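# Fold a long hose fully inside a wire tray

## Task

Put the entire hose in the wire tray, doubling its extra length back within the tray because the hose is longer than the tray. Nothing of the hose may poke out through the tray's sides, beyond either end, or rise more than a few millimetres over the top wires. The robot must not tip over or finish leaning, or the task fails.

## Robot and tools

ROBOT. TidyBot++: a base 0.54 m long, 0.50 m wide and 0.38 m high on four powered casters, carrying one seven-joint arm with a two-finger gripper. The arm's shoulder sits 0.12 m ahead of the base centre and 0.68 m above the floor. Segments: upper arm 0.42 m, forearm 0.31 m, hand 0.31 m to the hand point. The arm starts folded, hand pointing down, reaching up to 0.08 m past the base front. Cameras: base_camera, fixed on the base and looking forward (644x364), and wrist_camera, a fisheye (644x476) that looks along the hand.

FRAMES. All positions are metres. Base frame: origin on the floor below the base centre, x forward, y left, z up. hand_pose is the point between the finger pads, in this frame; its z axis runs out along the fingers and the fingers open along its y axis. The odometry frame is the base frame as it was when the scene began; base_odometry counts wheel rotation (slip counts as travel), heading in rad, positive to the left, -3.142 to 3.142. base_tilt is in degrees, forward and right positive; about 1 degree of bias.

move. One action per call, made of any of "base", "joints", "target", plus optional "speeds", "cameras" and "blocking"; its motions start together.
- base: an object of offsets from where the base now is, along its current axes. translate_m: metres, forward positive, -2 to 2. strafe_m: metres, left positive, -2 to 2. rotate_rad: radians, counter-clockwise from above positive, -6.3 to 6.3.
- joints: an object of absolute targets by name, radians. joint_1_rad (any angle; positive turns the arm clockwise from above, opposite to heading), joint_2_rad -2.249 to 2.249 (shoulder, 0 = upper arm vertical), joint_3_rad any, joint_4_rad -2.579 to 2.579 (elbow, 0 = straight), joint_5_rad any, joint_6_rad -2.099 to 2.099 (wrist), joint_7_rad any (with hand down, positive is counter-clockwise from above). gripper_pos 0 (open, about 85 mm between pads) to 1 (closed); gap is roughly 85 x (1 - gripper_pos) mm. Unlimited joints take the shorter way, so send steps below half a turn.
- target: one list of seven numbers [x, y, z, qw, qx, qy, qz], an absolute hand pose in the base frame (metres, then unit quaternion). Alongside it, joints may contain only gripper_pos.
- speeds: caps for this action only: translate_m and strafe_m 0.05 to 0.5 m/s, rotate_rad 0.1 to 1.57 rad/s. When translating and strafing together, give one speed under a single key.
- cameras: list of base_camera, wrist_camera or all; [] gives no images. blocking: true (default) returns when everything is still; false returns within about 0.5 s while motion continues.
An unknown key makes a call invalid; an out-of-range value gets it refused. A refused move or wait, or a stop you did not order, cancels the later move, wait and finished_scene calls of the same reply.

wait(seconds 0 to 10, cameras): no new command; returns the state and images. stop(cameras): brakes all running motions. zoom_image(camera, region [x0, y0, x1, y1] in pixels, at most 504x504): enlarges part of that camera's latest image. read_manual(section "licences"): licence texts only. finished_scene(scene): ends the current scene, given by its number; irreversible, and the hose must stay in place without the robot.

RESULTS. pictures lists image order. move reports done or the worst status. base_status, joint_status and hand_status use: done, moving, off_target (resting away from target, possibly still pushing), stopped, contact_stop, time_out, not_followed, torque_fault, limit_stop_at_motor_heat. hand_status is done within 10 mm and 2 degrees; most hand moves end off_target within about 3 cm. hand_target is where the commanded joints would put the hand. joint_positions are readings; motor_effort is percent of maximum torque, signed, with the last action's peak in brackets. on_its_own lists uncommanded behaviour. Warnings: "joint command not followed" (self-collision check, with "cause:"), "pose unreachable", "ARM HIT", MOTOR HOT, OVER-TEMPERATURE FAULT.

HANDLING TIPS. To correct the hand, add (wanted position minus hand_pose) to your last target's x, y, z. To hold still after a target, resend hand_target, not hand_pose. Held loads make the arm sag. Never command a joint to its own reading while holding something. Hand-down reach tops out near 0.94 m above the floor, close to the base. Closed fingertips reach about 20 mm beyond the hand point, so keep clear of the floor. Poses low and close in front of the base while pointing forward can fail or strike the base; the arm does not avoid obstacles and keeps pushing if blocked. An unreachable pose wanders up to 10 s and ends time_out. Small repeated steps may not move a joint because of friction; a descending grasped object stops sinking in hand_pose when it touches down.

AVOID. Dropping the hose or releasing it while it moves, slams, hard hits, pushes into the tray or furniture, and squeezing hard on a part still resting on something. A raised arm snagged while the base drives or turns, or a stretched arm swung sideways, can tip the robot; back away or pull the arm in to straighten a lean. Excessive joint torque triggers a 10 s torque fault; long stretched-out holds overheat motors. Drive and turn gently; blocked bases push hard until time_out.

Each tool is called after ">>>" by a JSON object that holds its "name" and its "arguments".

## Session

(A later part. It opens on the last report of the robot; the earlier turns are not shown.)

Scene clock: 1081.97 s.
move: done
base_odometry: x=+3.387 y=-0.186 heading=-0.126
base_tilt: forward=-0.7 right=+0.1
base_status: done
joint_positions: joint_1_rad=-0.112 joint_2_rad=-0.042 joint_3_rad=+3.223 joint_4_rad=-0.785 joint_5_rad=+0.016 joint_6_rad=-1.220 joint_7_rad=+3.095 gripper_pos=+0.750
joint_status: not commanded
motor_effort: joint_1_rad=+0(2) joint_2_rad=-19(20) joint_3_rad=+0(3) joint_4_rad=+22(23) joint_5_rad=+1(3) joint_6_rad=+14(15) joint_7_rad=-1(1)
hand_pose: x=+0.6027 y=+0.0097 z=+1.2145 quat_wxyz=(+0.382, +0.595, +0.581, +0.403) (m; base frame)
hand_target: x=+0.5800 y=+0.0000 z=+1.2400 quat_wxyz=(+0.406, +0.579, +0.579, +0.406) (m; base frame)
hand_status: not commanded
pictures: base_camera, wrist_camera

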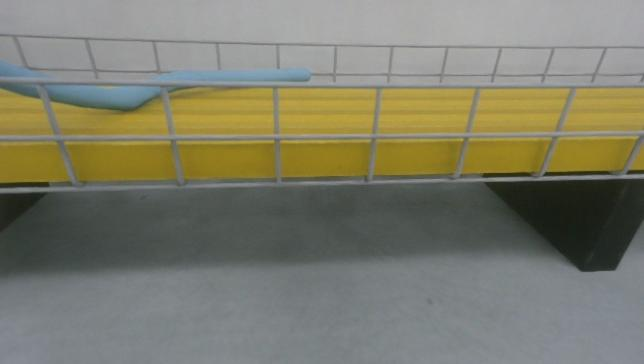

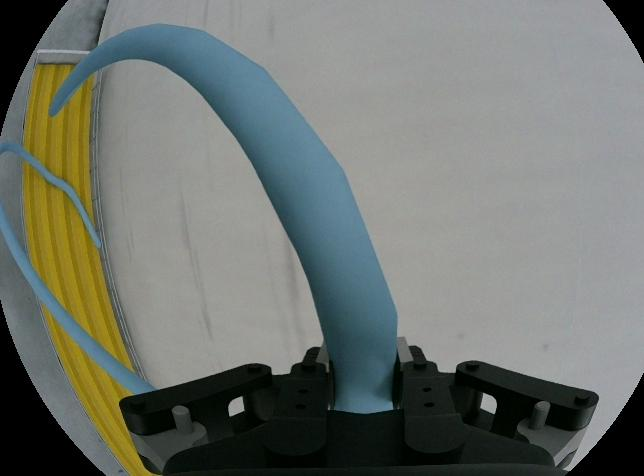

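>>> {"name": "move", "arguments": {"joints": {"joint_7_rad": 1.5}, "cameras": ["base_camera","wrist_camera"]}}

>>> {"name": "move", "arguments": {"joints": {"joint_7_rad": -0.05}, "cameras": ["base_camera","wrist_camera"]}}

Scene clock: 1086.97 s.
move: done
base_odometry: x=+3.387 y=-0.186 heading=-0.125
base_tilt: forward=-0.7 right=+0.1
base_status: not commanded
joint_positions: joint_1_rad=-0.116 joint_2_rad=-0.049 joint_3_rad=+3.230 joint_4_rad=-0.771 joint_5_rad=+0.016 joint_6_rad=-1.225 joint_7_rad=+1.534 gripper_pos=+0.750
joint_status: all done
motor_effort: joint_1_rad=+1(3) joint_2_rad=-18(21) joint_3_rad=+1(3) joint_4_rad=+20(23) joint_5_rad=+5(6) joint_6_rad=+12(15) joint_7_rad=+4(5)
hand_pose: x=+0.5971 y=+0.0078 z=+1.2233 quat_wxyz=(-0.012, +0.827, -0.007, +0.562) (m; base frame)
hand_target: x=+0.5800 y=+0.0000 z=+1.2400 quat_wxyz=(-0.018, +0.818, -0.026, +0.574) (m; base frame)
hand_status: not commanded
pictures: base_camera, wrist_camera

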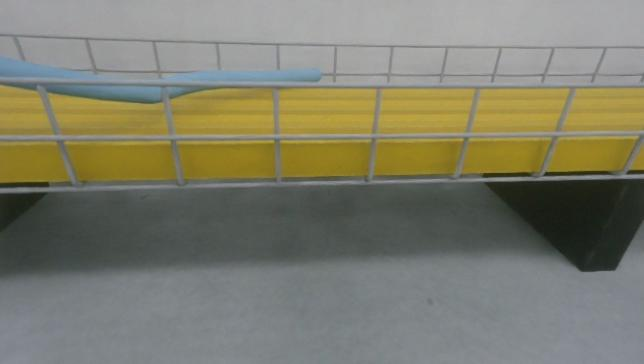

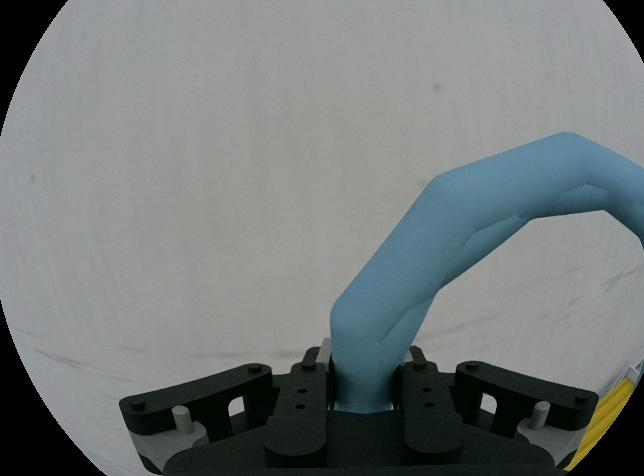

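Scene clock: 1089.07 s.
move: done
base_odometry: x=+3.387 y=-0.186 heading=-0.125
base_tilt: forward=-0.7 right=+0.1
base_status: not commanded
joint_positions: joint_1_rad=-0.116 joint_2_rad=-0.049 joint_3_rad=+3.230 joint_4_rad=-0.771 joint_5_rad=+0.016 joint_6_rad=-1.225 joint_7_rad=+0.013 gripper_pos=+0.750
joint_status: all done
motor_effort: joint_1_rad=+1(2) joint_2_rad=-18(19) joint_3_rad=+0(2) joint_4_rad=+22(22) joint_5_rad=+2(5) joint_6_rad=+12(12) joint_7_rad=+1(4)
hand_pose: x=+0.5970 y=+0.0078 z=+1.2234 quat_wxyz=(-0.396, +0.595, -0.575, +0.399) (m; base frame)
hand_target: x=+0.5800 y=+0.0000 z=+1.2400 quat_wxyz=(-0.414, +0.567, -0.591, +0.397) (m; base frame)
hand_status: not commanded
pictures: base_camera, wrist_camera

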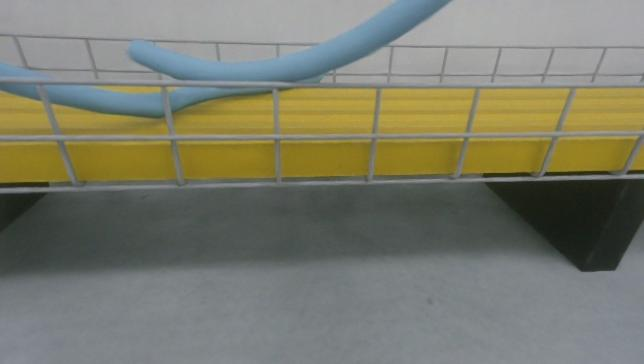

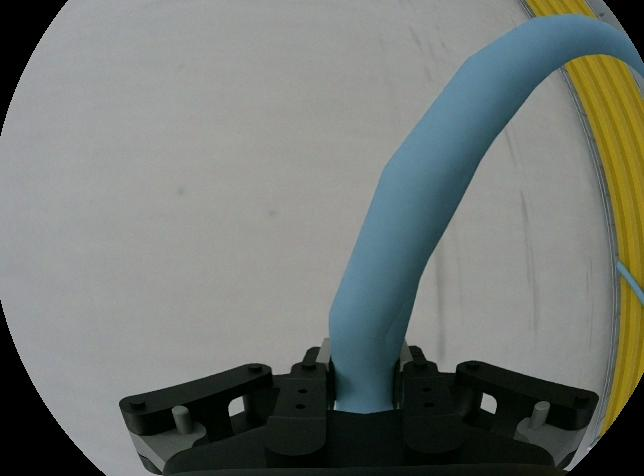

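>>> {"name": "move", "arguments": {"target": [0.62, 0, 0.95, -0.406, 0.579, -0.579, 0.406], "cameras": ["base_camera","wrist_camera"]}}

>>> {"name": "move", "arguments": {"target": [0.64, 0, 0.75, -0.383, 0.594, -0.594, 0.383], "cameras": ["base_camera","wrist_camera"]}}

Scene clock: 1097.07 s.
move: off_target
base_odometry: x=+3.387 y=-0.186 heading=-0.126
base_tilt: forward=-0.7 right=+0.1
base_status: not commanded
joint_positions: joint_1_rad=+0.369 joint_2_rad=-0.218 joint_3_rad=+2.885 joint_4_rad=-1.920 joint_5_rad=-0.525 joint_6_rad=-0.346 joint_7_rad=+0.445 gripper_pos=+0.750
joint_status: not commanded
motor_effort: joint_1_rad=+0(1) joint_2_rad=-15(18) joint_3_rad=+2(3) joint_4_rad=+25(28) joint_5_rad=+0(3) joint_6_rad=+9(12) joint_7_rad=+2(2)
hand_pose: x=+0.6213 y=+0.0085 z=+0.9152 quat_wxyz=(-0.400, +0.589, -0.606, +0.354) (m; base frame)
hand_target: x=+0.6200 y=+0.0000 z=+0.9500 quat_wxyz=(-0.406, +0.579, -0.579, +0.406) (m; base frame)
hand_status: off_target (0.036 m and 6.8 deg from the pose sent, 0.274 m and 2.3 deg at the start)
pictures: base_camera, wrist_camera

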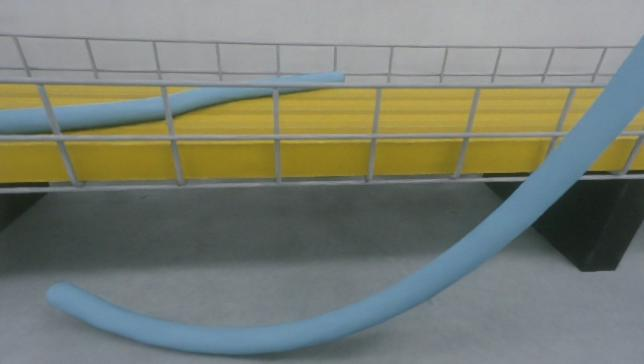

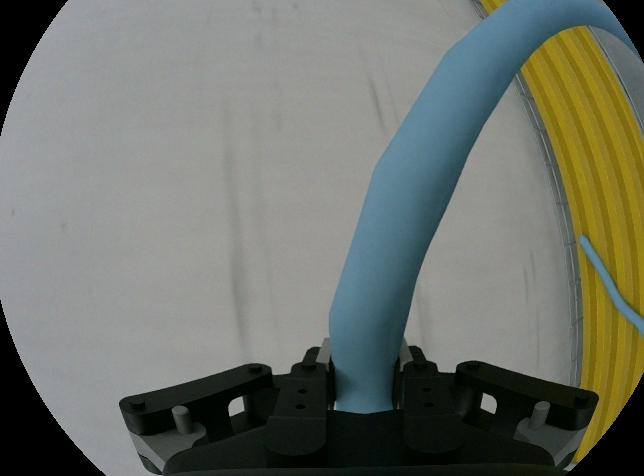

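Scene clock: 1098.97 s.
move: off_target
base_odometry: x=+3.387 y=-0.186 heading=-0.126
base_tilt: forward=-0.7 right=+0.1
base_status: not commanded
joint_positions: joint_1_rad=+0.133 joint_2_rad=+0.053 joint_3_rad=+3.004 joint_4_rad=-2.310 joint_5_rad=-0.047 joint_6_rad=+0.308 joint_7_rad=+0.066 gripper_pos=+0.750
joint_status: not commanded
motor_effort: joint_1_rad=+0(1) joint_2_rad=-21(23) joint_3_rad=+0(3) joint_4_rad=+19(27) joint_5_rad=+2(2) joint_6_rad=+9(10) joint_7_rad=+1(2)
hand_pose: x=+0.6361 y=-0.0011 z=+0.7335 quat_wxyz=(-0.360, +0.609, -0.602, +0.371) (m; base frame)
hand_target: x=+0.6400 y=+0.0000 z=+0.7500 quat_wxyz=(-0.383, +0.594, -0.594, +0.383) (m; base frame)
hand_status: off_target (0.017 m and 3.5 deg from the pose sent, 0.166 m and 4.1 deg at the start)
pictures: base_camera, wrist_camera

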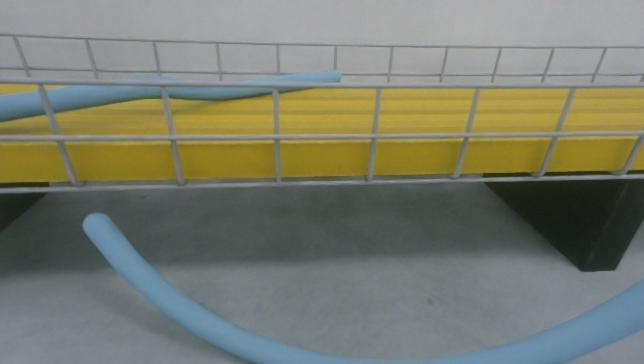

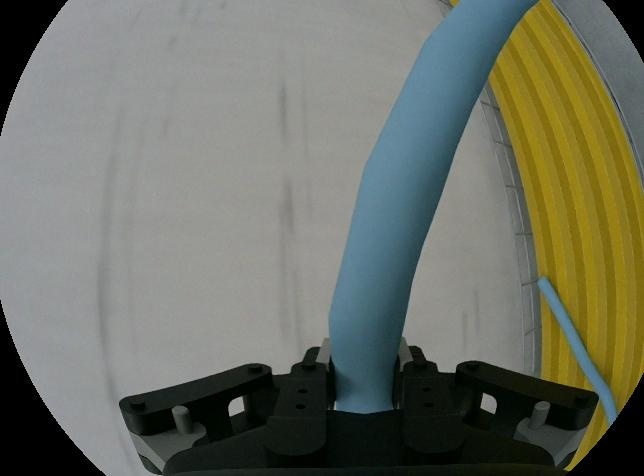

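>>> {"name": "move", "arguments": {"target": [0.60, 0, 1.24, -0.406, 0.579, -0.579, 0.406], "cameras": ["base_camera"]}}

>>> {"name": "move", "arguments": {"base": {"translate_m": 0.14}, "speeds": {"translate_m": 0.15}, "cameras": ["base_camera","wrist_camera"]}}

Scene clock: 1105.47 s.
move: off_target
base_odometry: x=+3.387 y=-0.186 heading=-0.126
base_tilt: forward=-0.7 right=+0.1
base_status: not commanded
joint_positions: joint_1_rad=+0.020 joint_2_rad=+0.015 joint_3_rad=+3.117 joint_4_rad=-0.739 joint_5_rad=-0.045 joint_6_rad=-1.199 joint_7_rad=+0.064 gripper_pos=+0.750
joint_status: not commanded
motor_effort: joint_1_rad=+1(1) joint_2_rad=-21(31) joint_3_rad=+0(1) joint_4_rad=+21(29) joint_5_rad=+2(3) joint_6_rad=+12(13) joint_7_rad=+1(3)
hand_pose: x=+0.6288 y=+0.0168 z=+1.2155 quat_wxyz=(-0.400, +0.609, -0.562, +0.392) (m; base frame)
hand_target: x=+0.6000 y=+0.0000 z=+1.2400 quat_wxyz=(-0.406, +0.579, -0.579, +0.406) (m; base frame)
hand_status: off_target (0.041 m and 4.3 deg from the pose sent, 0.508 m and 7.9 deg at the start)
pictures: base_camera

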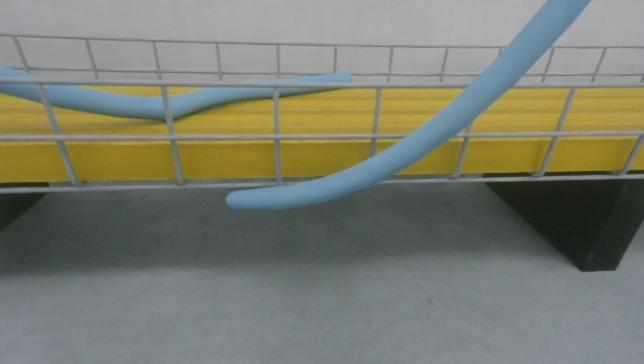

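Scene clock: 1107.07 s.
move: done
base_odometry: x=+3.526 y=-0.204 heading=-0.126
base_tilt: forward=-0.7 right=+0.1
base_status: done
joint_positions: joint_1_rad=+0.018 joint_2_rad=+0.011 joint_3_rad=+3.118 joint_4_rad=-0.738 joint_5_rad=-0.045 joint_6_rad=-1.206 joint_7_rad=+0.064 gripper_pos=+0.750
joint_status: not commanded
motor_effort: joint_1_rad=+1(1) joint_2_rad=-21(25) joint_3_rad=+1(1) joint_4_rad=+21(23) joint_5_rad=+2(2) joint_6_rad=+13(13) joint_7_rad=+1(2)
hand_pose: x=+0.6255 y=+0.0170 z=+1.2166 quat_wxyz=(-0.400, +0.609, -0.562, +0.392) (m; base frame)
hand_target: x=+0.6000 y=+0.0000 z=+1.2400 quat_wxyz=(-0.406, +0.579, -0.579, +0.406) (m; base frame)
hand_status: not commanded
pictures: base_camera, wrist_camera

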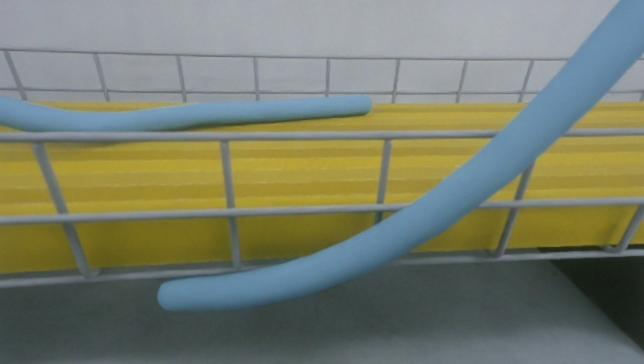

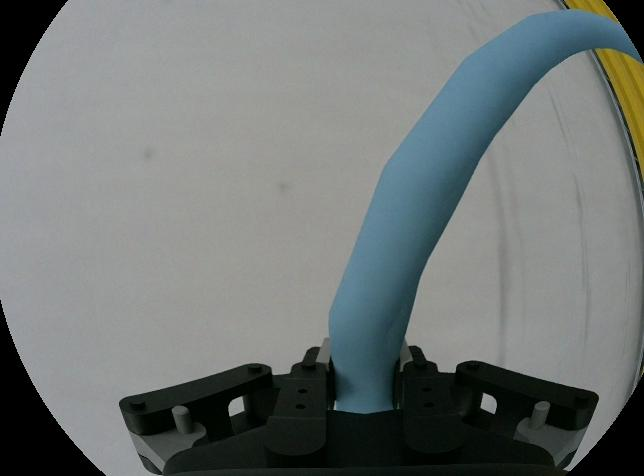

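>>> {"name": "move", "arguments": {"target": [0.50, 0, 0.90, 0, 0.94, -0.342, 0], "cameras": ["base_camera","wrist_camera"]}}

Scene clock: 1113.13 s.
move: off_target
base_odometry: x=+3.526 y=-0.204 heading=-0.126
base_tilt: forward=-0.7 right=+0.1
base_status: not commanded
joint_positions: joint_1_rad=-0.058 joint_2_rad=+0.234 joint_3_rad=+3.242 joint_4_rad=-0.963 joint_5_rad=-0.045 joint_6_rad=-1.886 joint_7_rad=+0.821 gripper_pos=+0.750
joint_status: not commanded
motor_effort: joint_1_rad=-1(1) joint_2_rad=-26(31) joint_3_rad=+0(1) joint_4_rad=+17(22) joint_5_rad=+4(4) joint_6_rad=-2(12) joint_7_rad=+2(3)
hand_pose: x=+0.5286 y=+0.0036 z=+0.8954 quat_wxyz=(-0.020, +0.926, -0.377, +0.025) (m; base frame)
hand_target: x=+0.5000 y=+0.0000 z=+0.9000 quat_wxyz=(+0.000, +0.940, -0.342, +0.000) (m; base frame)
hand_status: off_target (0.029 m and 5.6 deg from the pose sent, 0.341 m and 80.3 deg at the start)
pictures: base_camera, wrist_camera

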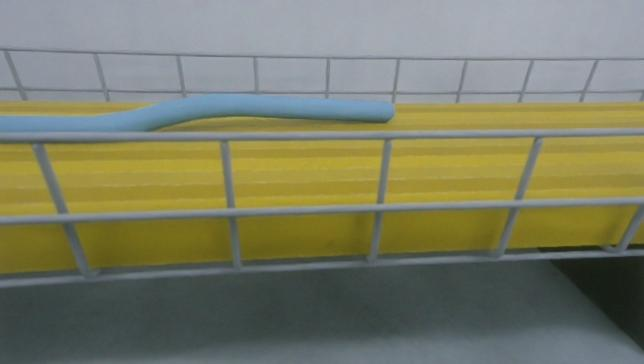

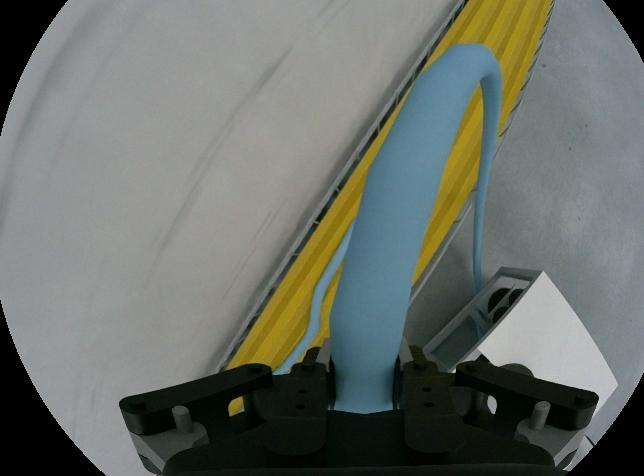

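>>> {"name": "move", "arguments": {"target": [0.60, 0, 1.24, -0.406, 0.579, -0.579, 0.406], "cameras": []}}

>>> {"name": "move", "arguments": {"joints": {"joint_7_rad": 1.6}, "cameras": ["base_camera","wrist_camera"]}}

>>> {"name": "move", "arguments": {"joints": {"joint_7_rad": 0.3}, "cameras": ["base_camera","wrist_camera"]}}

Scene clock: 1127.47 s.
move: off_target
base_odometry: x=+3.526 y=-0.204 heading=-0.126
base_tilt: forward=-0.7 right=+0.1
base_status: not commanded
joint_positions: joint_1_rad=-0.021 joint_2_rad=+0.000 joint_3_rad=+3.164 joint_4_rad=-0.729 joint_5_rad=-0.044 joint_6_rad=-1.307 joint_7_rad=+0.068 gripper_pos=+0.750
joint_status: not commanded
motor_effort: joint_1_rad=+0(1) joint_2_rad=-20(30) joint_3_rad=+0(1) joint_4_rad=+21(22) joint_5_rad=+2(4) joint_6_rad=+11(12) joint_7_rad=+1(2)
hand_pose: x=+0.6066 y=+0.0140 z=+1.1980 quat_wxyz=(-0.374, +0.626, -0.576, +0.370) (m; base frame)
hand_target: x=+0.6000 y=+0.0000 z=+1.2400 quat_wxyz=(-0.406, +0.579, -0.579, +0.406) (m; base frame)
hand_status: off_target (0.045 m and 7.7 deg from the pose sent, 0.352 m and 78.9 deg at the start)
pictures: none
No camera images: "cameras" was empty.

Scene clock: 1129.60 s.
move: done
base_odometry: x=+3.526 y=-0.204 heading=-0.126
base_tilt: forward=-0.7 right=+0.1
base_status: not commanded
joint_positions: joint_1_rad=-0.021 joint_2_rad=+0.000 joint_3_rad=+3.162 joint_4_rad=-0.729 joint_5_rad=-0.044 joint_6_rad=-1.303 joint_7_rad=+1.505 gripper_pos=+0.750
joint_status: all done
motor_effort: joint_1_rad=+1(1) joint_2_rad=-20(20) joint_3_rad=+1(1) joint_4_rad=+21(22) joint_5_rad=+4(4) joint_6_rad=+12(13) joint_7_rad=+4(4)
hand_pose: x=+0.6070 y=+0.0153 z=+1.1990 quat_wxyz=(-0.039, +0.849, -0.021, +0.526) (m; base frame)
hand_target: x=+0.6000 y=+0.0000 z=+1.2400 quat_wxyz=(+0.007, +0.819, +0.010, +0.574) (m; base frame)
hand_status: not commanded
pictures: base_camera, wrist_camera

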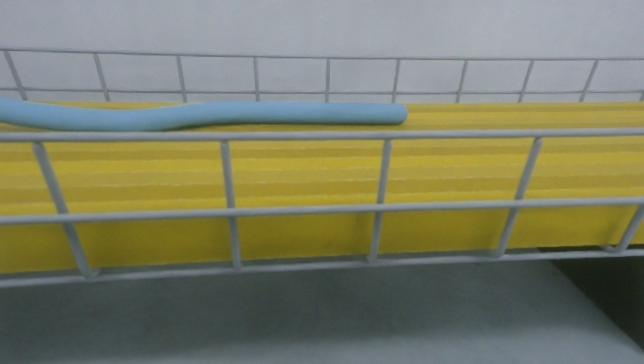

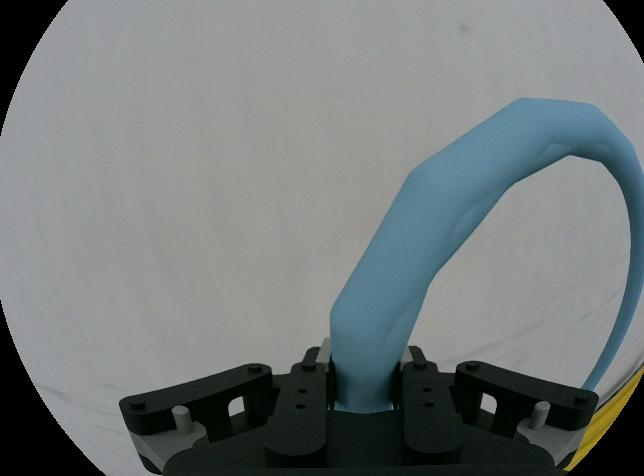

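Scene clock: 1131.50 s.
move: done
base_odometry: x=+3.526 y=-0.204 heading=-0.126
base_tilt: forward=-0.7 right=+0.1
base_status: not commanded
joint_positions: joint_1_rad=-0.021 joint_2_rad=+0.000 joint_3_rad=+3.162 joint_4_rad=-0.729 joint_5_rad=-0.044 joint_6_rad=-1.300 joint_7_rad=+0.356 gripper_pos=+0.750
joint_status: all done
motor_effort: joint_1_rad=+0(1) joint_2_rad=-20(20) joint_3_rad=+0(1) joint_4_rad=+21(22) joint_5_rad=+2(4) joint_6_rad=+12(12) joint_7_rad=+2(4)
hand_pose: x=+0.6074 y=+0.0153 z=+1.1998 quat_wxyz=(-0.319, +0.701, -0.479, +0.421) (m; base frame)
hand_target: x=+0.6000 y=+0.0000 z=+1.2400 quat_wxyz=(-0.342, +0.658, -0.487, +0.461) (m; base frame)
hand_status: not commanded
pictures: base_camera, wrist_camera

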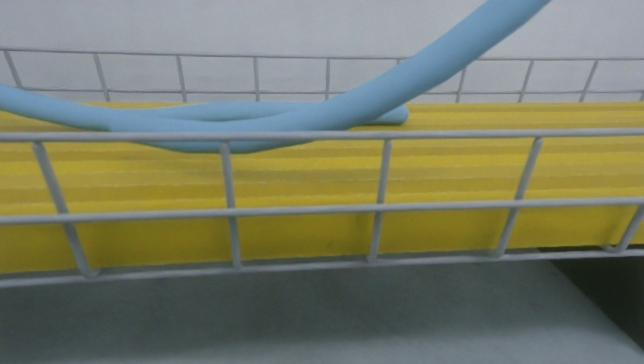

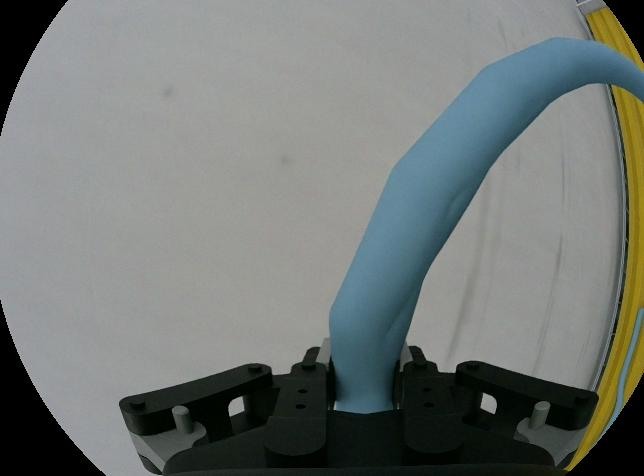

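>>> {"name": "move", "arguments": {"target": [0.61, 0, 1.05, -0.36, 0.63, -0.52, 0.44], "cameras": ["base_camera"]}}

>>> {"name": "move", "arguments": {"target": [0.61, 0, 0.85, -0.36, 0.63, -0.52, 0.44], "cameras": ["base_camera","wrist_camera"]}}

Scene clock: 1136.53 s.
move: off_target
base_odometry: x=+3.526 y=-0.204 heading=-0.126
base_tilt: forward=-0.7 right=+0.1
base_status: not commanded
joint_positions: joint_1_rad=+0.349 joint_2_rad=-0.226 joint_3_rad=+2.926 joint_4_rad=-1.595 joint_5_rad=-0.246 joint_6_rad=-0.658 joint_7_rad=+0.356 gripper_pos=+0.750
joint_status: not commanded
motor_effort: joint_1_rad=+0(1) joint_2_rad=-14(20) joint_3_rad=+2(2) joint_4_rad=+26(27) joint_5_rad=+1(3) joint_6_rad=+10(12) joint_7_rad=+1(2)
hand_pose: x=+0.6145 y=-0.0045 z=+1.0174 quat_wxyz=(-0.349, +0.641, -0.554, +0.401) (m; base frame)
hand_target: x=+0.6100 y=+0.0000 z=+1.0500 quat_wxyz=(-0.362, +0.633, -0.522, +0.442) (m; base frame)
hand_status: off_target (0.033 m and 6.1 deg from the pose sent, 0.151 m and 10.8 deg at the start)
pictures: base_camera

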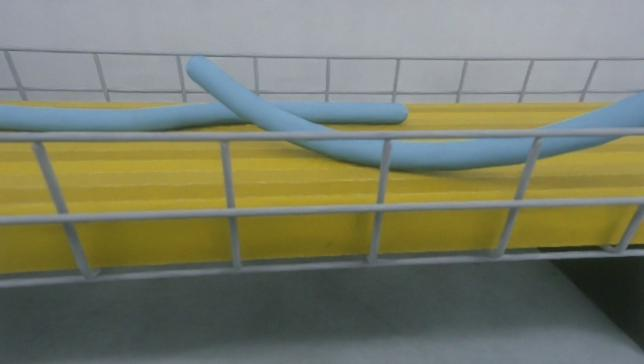

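Scene clock: 1138.70 s.
move: off_target
base_odometry: x=+3.526 y=-0.204 heading=-0.126
base_tilt: forward=-0.7 right=+0.2
base_status: not commanded
joint_positions: joint_1_rad=-0.192 joint_2_rad=-0.212 joint_3_rad=+3.286 joint_4_rad=-2.209 joint_5_rad=-0.541 joint_6_rad=+0.056 joint_7_rad=+0.709 gripper_pos=+0.750
joint_status: not commanded
motor_effort: joint_1_rad=+0(1) joint_2_rad=-13(15) joint_3_rad=-1(2) joint_4_rad=+22(26) joint_5_rad=+2(2) joint_6_rad=+8(10) joint_7_rad=+1(2)
hand_pose: x=+0.6078 y=+0.0124 z=+0.8472 quat_wxyz=(-0.373, +0.636, -0.531, +0.418) (m; base frame)
hand_target: x=+0.6100 y=+0.0000 z=+0.8500 quat_wxyz=(-0.362, +0.633, -0.522, +0.442) (m; base frame)
hand_status: off_target (0.013 m and 3.2 deg from the pose sent, 0.168 m and 6.1 deg at the start)
pictures: base_camera, wrist_camera

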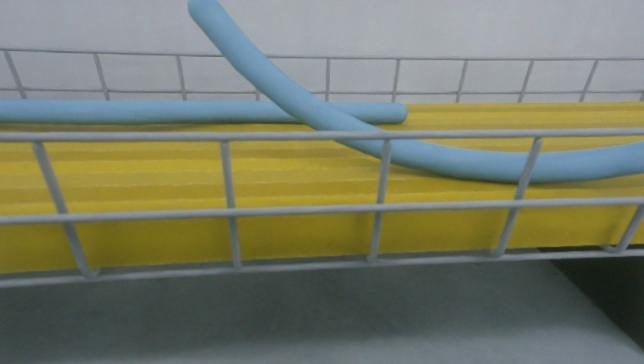

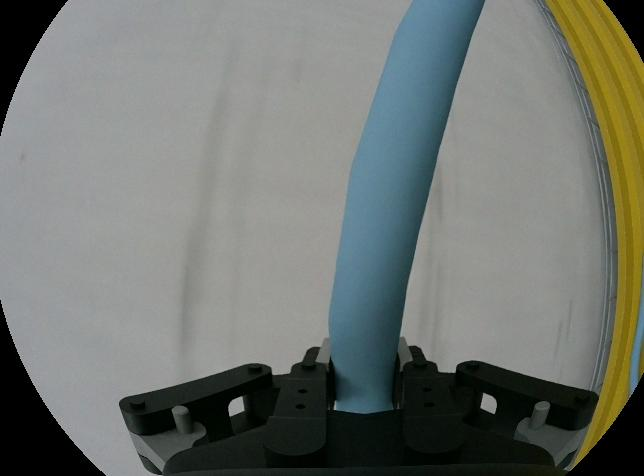

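>>> {"name": "move", "arguments": {"target": [0.62, 0, 0.65, -0.33, 0.66, -0.55, 0.39], "cameras": ["base_camera","wrist_camera"]}}

Scene clock: 1142.67 s.
move: off_target
base_odometry: x=+3.526 y=-0.204 heading=-0.126
base_tilt: forward=-0.7 right=+0.2
base_status: not commanded
joint_positions: joint_1_rad=+0.230 joint_2_rad=+0.267 joint_3_rad=+2.881 joint_4_rad=-2.459 joint_5_rad=-0.120 joint_6_rad=+0.636 joint_7_rad=+0.357 gripper_pos=+0.750
joint_status: not commanded
motor_effort: joint_1_rad=-1(1) joint_2_rad=-20(22) joint_3_rad=-2(2) joint_4_rad=+12(23) joint_5_rad=+2(3) joint_6_rad=+7(8) joint_7_rad=+1(2)
hand_pose: x=+0.6237 y=-0.0069 z=+0.6490 quat_wxyz=(-0.310, +0.670, -0.546, +0.396) (m; base frame)
hand_target: x=+0.6200 y=+0.0000 z=+0.6500 quat_wxyz=(-0.330, +0.660, -0.550, +0.390) (m; base frame)
hand_status: off_target (0.008 m and 2.7 deg from the pose sent, 0.198 m and 6.8 deg at the start)
pictures: base_camera, wrist_camera

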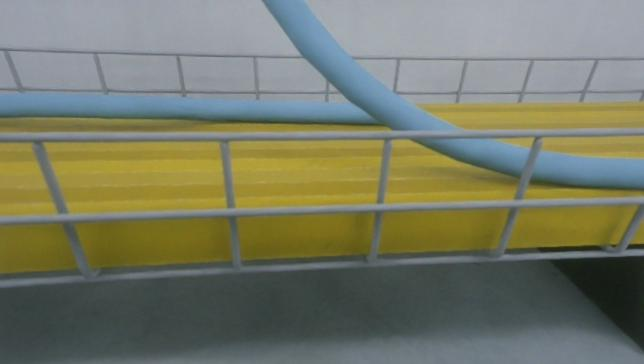

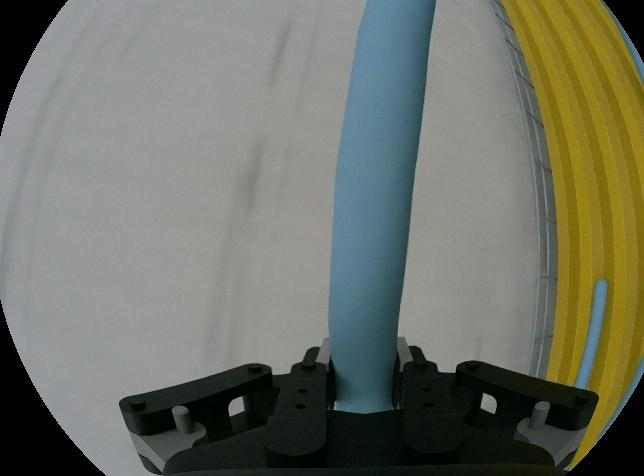

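>>> {"name": "move", "arguments": {"target": [0.65, 0, 0.50, -0.27, 0.69, -0.58, 0.32], "base": {"translate_m": -0.1}, "speeds": {"translate_m": 0.1}, "cameras": ["base_camera","wrist_camera"]}}

Scene clock: 1147.53 s.
move: off_target
base_odometry: x=+3.427 y=-0.191 heading=-0.125
base_tilt: forward=-0.7 right=+0.1
base_status: done
joint_positions: joint_1_rad=+0.230 joint_2_rad=+0.681 joint_3_rad=+2.846 joint_4_rad=-2.362 joint_5_rad=-0.147 joint_6_rad=+0.748 joint_7_rad=+0.390 gripper_pos=+0.750
joint_status: not commanded
motor_effort: joint_1_rad=-1(1) joint_2_rad=-27(29) joint_3_rad=-3(5) joint_4_rad=+3(11) joint_5_rad=+1(2) joint_6_rad=+4(7) joint_7_rad=+0(1)
hand_pose: x=+0.6472 y=+0.0055 z=+0.5006 quat_wxyz=(-0.280, +0.691, -0.592, +0.307) (m; base frame)
hand_target: x=+0.6500 y=+0.0000 z=+0.5000 quat_wxyz=(-0.272, +0.694, -0.584, +0.322) (m; base frame)
hand_status: off_target (0.006 m and 2.1 deg from the pose sent, 0.151 m and 10.8 deg at the start)
pictures: base_camera, wrist_camera

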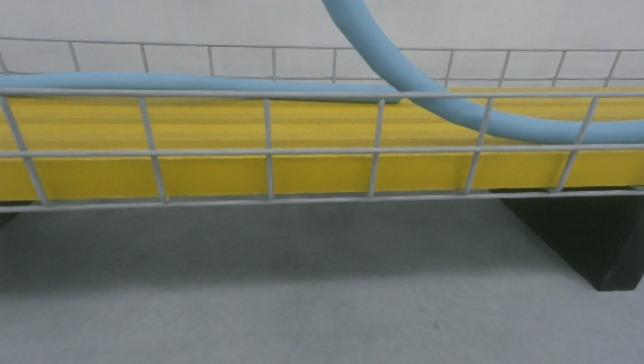

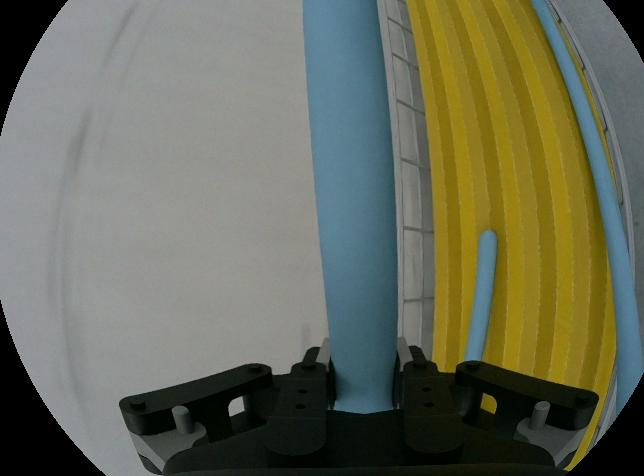

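>>> {"name": "move", "arguments": {"target": [0.66, 0, 0.37, -0.2, 0.72, -0.62, 0.22], "cameras": ["base_camera","wrist_camera"]}}

Scene clock: 1151.77 s.
move: off_target
base_odometry: x=+3.427 y=-0.191 heading=-0.125
base_tilt: forward=-0.6 right=+0.1
base_status: not commanded
joint_positions: joint_1_rad=+0.230 joint_2_rad=+0.940 joint_3_rad=+2.845 joint_4_rad=-2.124 joint_5_rad=-0.256 joint_6_rad=+0.611 joint_7_rad=+0.526 gripper_pos=+0.750
joint_status: not commanded
motor_effort: joint_1_rad=+0(1) joint_2_rad=-32(34) joint_3_rad=-5(5) joint_4_rad=+3(5) joint_5_rad=+1(2) joint_6_rad=+3(4) joint_7_rad=+0(1)
hand_pose: x=+0.6804 y=-0.0023 z=+0.3885 quat_wxyz=(-0.225, +0.706, -0.623, +0.251) (m; base frame)
hand_target: x=+0.6600 y=+0.0000 z=+0.3700 quat_wxyz=(-0.201, +0.723, -0.623, +0.221) (m; base frame)
hand_status: off_target (0.028 m and 4.8 deg from the pose sent, 0.131 m and 14.4 deg at the start)
pictures: base_camera, wrist_camera

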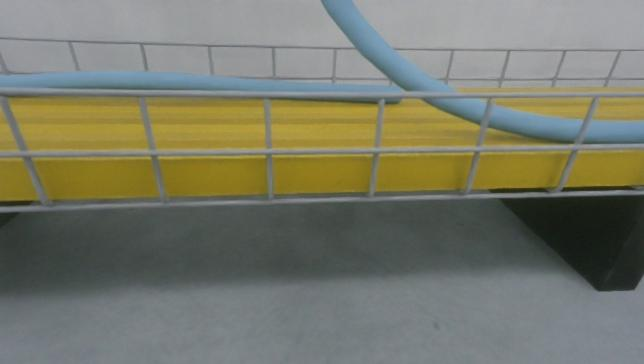

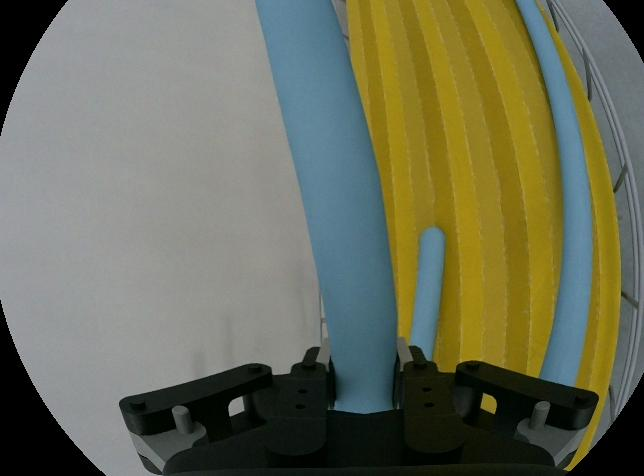

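>>> {"name": "move", "arguments": {"target": [0.66, 0, 0.26, -0.11, 0.75, -0.64, 0.12], "cameras": ["base_camera","wrist_camera"]}}

Scene clock: 1156.40 s.
move: off_target
base_odometry: x=+3.427 y=-0.191 heading=-0.125
base_tilt: forward=-0.7 right=+0.1
base_status: not commanded
joint_positions: joint_1_rad=+0.123 joint_2_rad=+1.116 joint_3_rad=+2.977 joint_4_rad=-1.811 joint_5_rad=-0.550 joint_6_rad=+0.230 joint_7_rad=+0.764 gripper_pos=+0.750
joint_status: not commanded
motor_effort: joint_1_rad=+0(1) joint_2_rad=-37(38) joint_3_rad=-3(4) joint_4_rad=+2(4) joint_5_rad=+0(1) joint_6_rad=+1(3) joint_7_rad=+0(1)
hand_pose: x=+0.6893 y=-0.0043 z=+0.2802 quat_wxyz=(-0.135, +0.732, -0.649, +0.155) (m; base frame)
hand_target: x=+0.6600 y=+0.0000 z=+0.2600 quat_wxyz=(-0.110, +0.751, -0.640, +0.120) (m; base frame)
hand_status: off_target (0.036 m and 5.4 deg from the pose sent, 0.130 m and 20.7 deg at the start)
pictures: base_camera, wrist_camera

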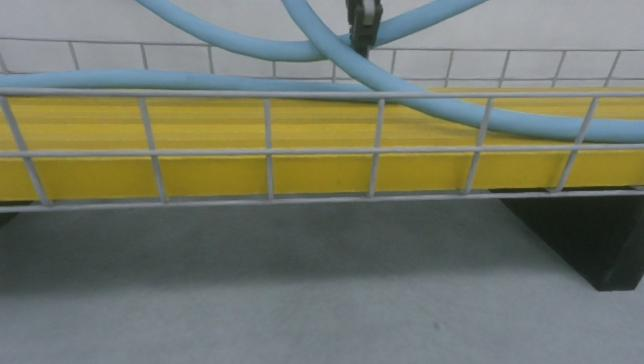

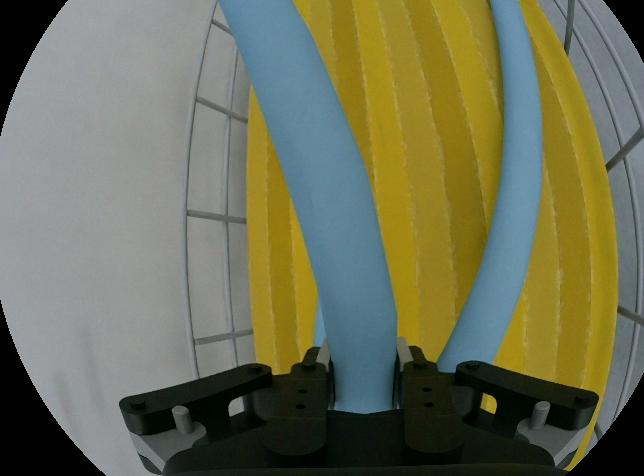

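>>> {"name": "move", "arguments": {"target": [0.65, 0, 0.20, -0.05, 0.76, -0.65, 0.05], "cameras": ["base_camera","wrist_camera"]}}

Scene clock: 1160.13 s.
move: off_target
base_odometry: x=+3.427 y=-0.191 heading=-0.125
base_tilt: forward=-0.7 right=+0.1
base_status: not commanded
joint_positions: joint_1_rad=-0.052 joint_2_rad=+1.219 joint_3_rad=+3.224 joint_4_rad=-1.594 joint_5_rad=-0.667 joint_6_rad=-0.112 joint_7_rad=+0.766 gripper_pos=+0.750
joint_status: not commanded
motor_effort: joint_1_rad=+1(2) joint_2_rad=-36(38) joint_3_rad=+2(3) joint_4_rad=+3(4) joint_5_rad=+1(1) joint_6_rad=+0(1) joint_7_rad=+0(1)
hand_pose: x=+0.6907 y=+0.0010 z=+0.2272 quat_wxyz=(-0.079, +0.750, -0.650, +0.091) (m; base frame)
hand_target: x=+0.6500 y=+0.0000 z=+0.2000 quat_wxyz=(-0.050, +0.758, -0.648, +0.050) (m; base frame)
hand_status: off_target (0.049 m and 5.8 deg from the pose sent, 0.089 m and 15.8 deg at the start)
pictures: base_camera, wrist_camera

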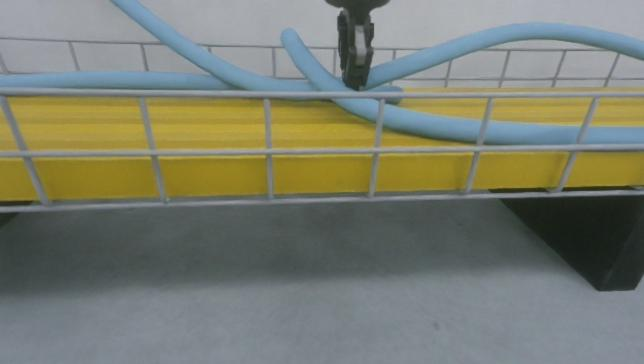

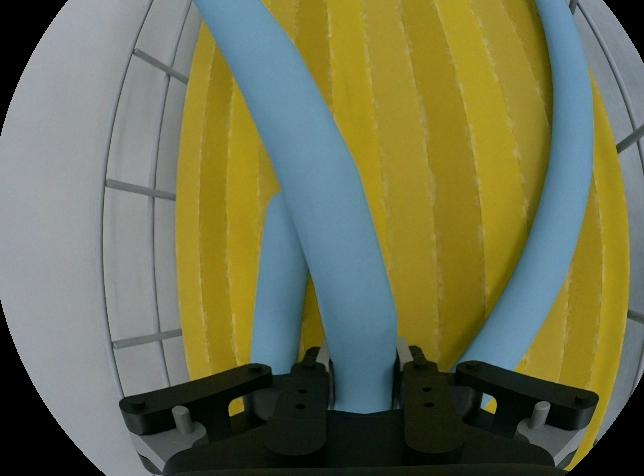

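>>> {"name": "move", "arguments": {"joints": {"gripper_pos": 0.5}, "cameras": ["base_camera","wrist_camera"]}}

>>> {"name": "move", "arguments": {"joints": {"gripper_pos": 0.3}, "cameras": ["base_camera"]}}

>>> {"name": "move", "arguments": {"target": [0.5, 0, 0.66, 0, 0.97, 0, 0.243], "cameras": ["base_camera","wrist_camera"]}}

Scene clock: 1163.73 s.
move: done
base_odometry: x=+3.427 y=-0.191 heading=-0.125
base_tilt: forward=-0.7 right=+0.1
base_status: not commanded
joint_positions: joint_1_rad=-0.052 joint_2_rad=+1.227 joint_3_rad=+3.229 joint_4_rad=-1.591 joint_5_rad=-0.670 joint_6_rad=-0.115 joint_7_rad=+0.766 gripper_pos=+0.500
joint_status: all done
motor_effort: joint_1_rad=+1(2) joint_2_rad=-36(38) joint_3_rad=+1(2) joint_4_rad=+2(4) joint_5_rad=+1(1) joint_6_rad=+0(2) joint_7_rad=+0(1)
hand_pose: x=+0.6884 y=-0.0012 z=+0.2231 quat_wxyz=(-0.076, +0.750, -0.651, +0.089) (m; base frame)
hand_target: x=+0.6500 y=+0.0000 z=+0.2000 quat_wxyz=(-0.050, +0.758, -0.648, +0.050) (m; base frame)
hand_status: not commanded
pictures: base_camera, wrist_camera

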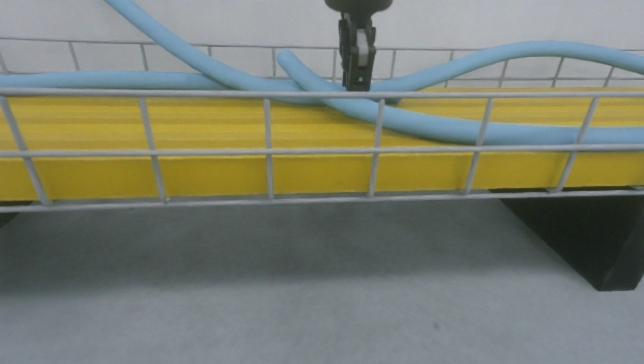

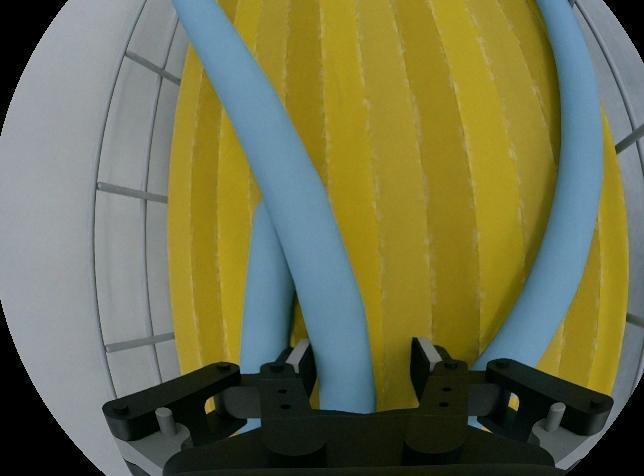

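Scene clock: 1164.37 s.
move: done
base_odometry: x=+3.427 y=-0.191 heading=-0.125
base_tilt: forward=-0.6 right=+0.1
base_status: not commanded
joint_positions: joint_1_rad=-0.052 joint_2_rad=+1.229 joint_3_rad=+3.229 joint_4_rad=-1.591 joint_5_rad=-0.670 joint_6_rad=-0.115 joint_7_rad=+0.766 gripper_pos=+0.300
joint_status: all done
motor_effort: joint_1_rad=+1(1) joint_2_rad=-37(38) joint_3_rad=+1(2) joint_4_rad=+2(3) joint_5_rad=+1(1) joint_6_rad=-1(1) joint_7_rad=+0(0)
hand_pose: x=+0.6875 y=-0.0015 z=+0.2219 quat_wxyz=(-0.075, +0.750, -0.651, +0.089) (m; base frame)
hand_target: x=+0.6500 y=+0.0000 z=+0.2000 quat_wxyz=(-0.050, +0.758, -0.648, +0.050) (m; base frame)
hand_status: not commanded
pictures: base_camera

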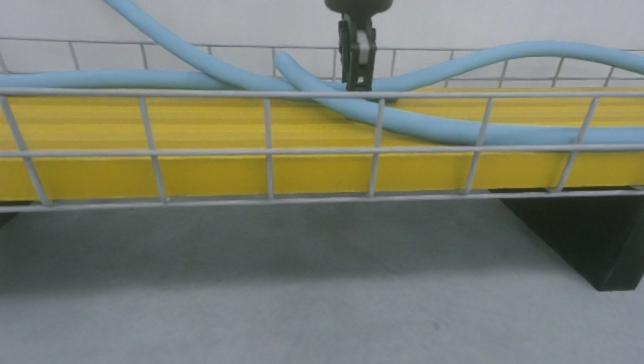

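Scene clock: 1166.97 s.
move: off_target
base_odometry: x=+3.427 y=-0.191 heading=-0.125
base_tilt: forward=-0.7 right=+0.1
base_status: not commanded
joint_positions: joint_1_rad=-0.029 joint_2_rad=-0.064 joint_3_rad=+3.177 joint_4_rad=-2.183 joint_5_rad=-0.045 joint_6_rad=-0.464 joint_7_rad=+1.507 gripper_pos=+0.300
joint_status: not commanded
motor_effort: joint_1_rad=-1(2) joint_2_rad=-14(43) joint_3_rad=-1(2) joint_4_rad=+17(18) joint_5_rad=+0(1) joint_6_rad=+4(5) joint_7_rad=+0(1)
hand_pose: x=+0.5261 y=+0.0052 z=+0.6740 quat_wxyz=(-0.024, +0.960, -0.050, +0.275) (m; base frame)
hand_target: x=+0.5000 y=+0.0000 z=+0.6600 quat_wxyz=(+0.000, +0.970, +0.000, +0.243) (m; base frame)
hand_status: off_target (0.030 m and 7.5 deg from the pose sent, 0.476 m and 83.0 deg at the start)
pictures: base_camera, wrist_camera

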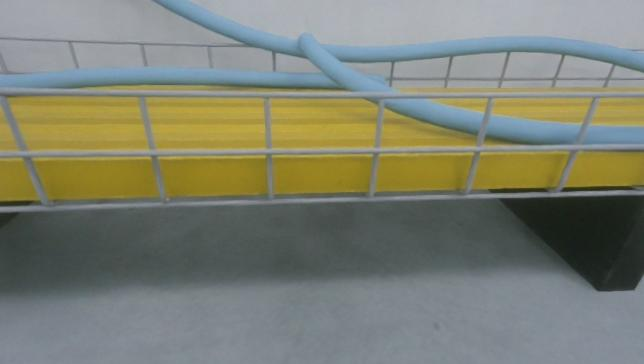

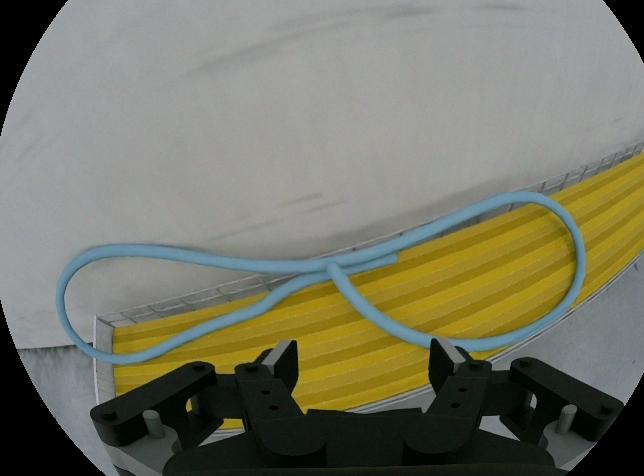

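>>> {"name": "move", "arguments": {"base": {"strafe_m": -0.65}, "speeds": {"strafe_m": 0.3}, "target": [0.60, 0, 0.5, 0, 1, 0, 0], "cameras": ["base_camera","wrist_camera"]}}

Scene clock: 1176.07 s.
move: off_target
base_odometry: x=+3.345 y=-0.836 heading=-0.126
base_tilt: forward=-0.7 right=+0.2
base_status: done
joint_positions: joint_1_rad=-0.017 joint_2_rad=+0.627 joint_3_rad=+3.171 joint_4_rad=-1.686 joint_5_rad=-0.042 joint_6_rad=-0.784 joint_7_rad=+1.519 gripper_pos=+0.300
joint_status: not commanded
motor_effort: joint_1_rad=-1(3) joint_2_rad=-35(36) joint_3_rad=-1(3) joint_4_rad=+13(18) joint_5_rad=+1(1) joint_6_rad=+0(5) joint_7_rad=+0(1)
hand_pose: x=+0.6122 y=+0.0043 z=+0.4991 quat_wxyz=(-0.007, +0.999, -0.043, +0.023) (m; base frame)
hand_target: x=+0.6000 y=+0.0000 z=+0.5000 quat_wxyz=(+0.000, +1.000, +0.000, +0.000) (m; base frame)
hand_status: off_target (0.013 m and 5.7 deg from the pose sent, 0.189 m and 32.6 deg at the start)
pictures: base_camera, wrist_camera

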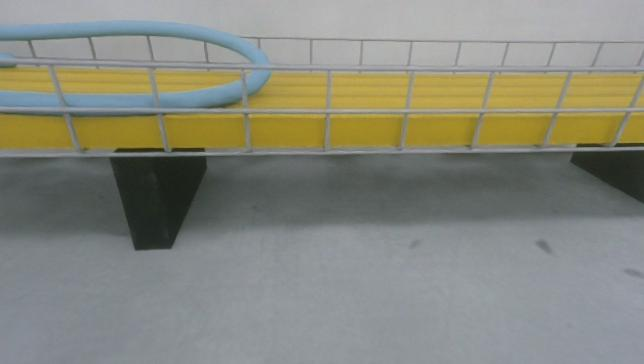

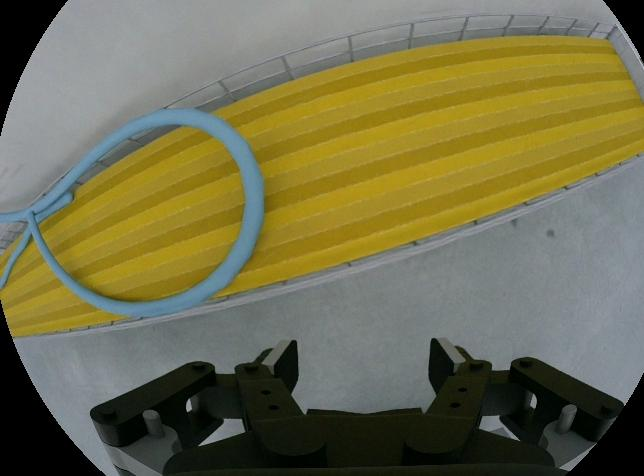

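>>> {"name": "move", "arguments": {"target": [0.71, 0.115, 0.35, 0, 1, 0, 0], "cameras": ["wrist_camera"]}}

Scene clock: 1182.13 s.
move: off_target
base_odometry: x=+3.345 y=-0.836 heading=-0.126
base_tilt: forward=-0.7 right=+0.1
base_status: not commanded
joint_positions: joint_1_rad=-0.192 joint_2_rad=+1.095 joint_3_rad=+3.171 joint_4_rad=-1.247 joint_5_rad=-0.042 joint_6_rad=-0.785 joint_7_rad=+1.475 gripper_pos=+0.300
joint_status: not commanded
motor_effort: joint_1_rad=-1(2) joint_2_rad=-46(48) joint_3_rad=-1(3) joint_4_rad=+12(14) joint_5_rad=+1(1) joint_6_rad=+0(1) joint_7_rad=+0(1)
hand_pose: x=+0.7130 y=+0.1093 z=+0.3438 quat_wxyz=(-0.003, +1.000, +0.027, +0.007) (m; base frame)
hand_target: x=+0.7100 y=+0.1150 z=+0.3500 quat_wxyz=(+0.000, +1.000, +0.000, +0.000) (m; base frame)
hand_status: off_target (0.009 m and 3.2 deg from the pose sent, 0.210 m and 5.7 deg at the start)
pictures: wrist_camera

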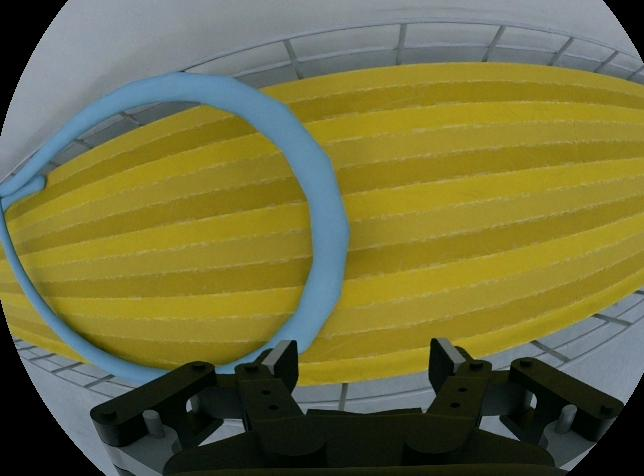

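>>> {"name": "move", "arguments": {"target": [0.70, 0.148, 0.20, 0, 0.987, -0.16, 0], "cameras": ["wrist_camera"]}}

Scene clock: 1186.03 s.
move: off_target
base_odometry: x=+3.345 y=-0.836 heading=-0.126
base_tilt: forward=-0.7 right=+0.1
base_status: not commanded
joint_positions: joint_1_rad=-0.274 joint_2_rad=+1.350 joint_3_rad=+3.221 joint_4_rad=-1.134 joint_5_rad=-0.128 joint_6_rad=-0.686 joint_7_rad=+1.178 gripper_pos=+0.300
joint_status: not commanded
motor_effort: joint_1_rad=-1(3) joint_2_rad=-41(51) joint_3_rad=+0(3) joint_4_rad=+10(13) joint_5_rad=+1(1) joint_6_rad=+1(3) joint_7_rad=+0(1)
hand_pose: x=+0.6978 y=+0.1418 z=+0.2138 quat_wxyz=(+0.003, +0.993, -0.118, -0.012) (m; base frame)
hand_target: x=+0.7000 y=+0.1480 z=+0.2000 quat_wxyz=(+0.000, +0.987, -0.160, +0.000) (m; base frame)
hand_status: off_target (0.015 m and 5.0 deg from the pose sent, 0.149 m and 21.5 deg at the start)
pictures: wrist_camera

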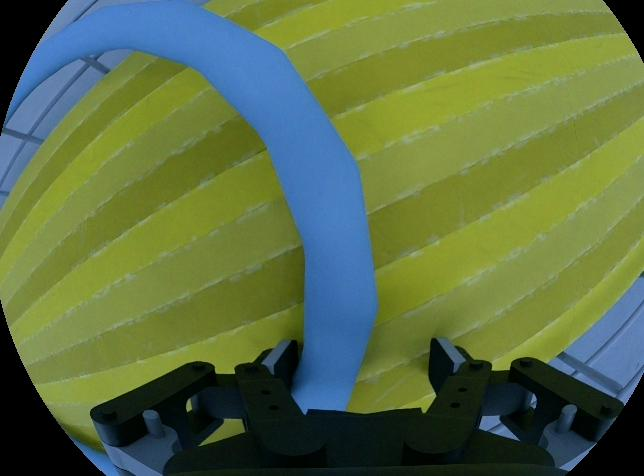

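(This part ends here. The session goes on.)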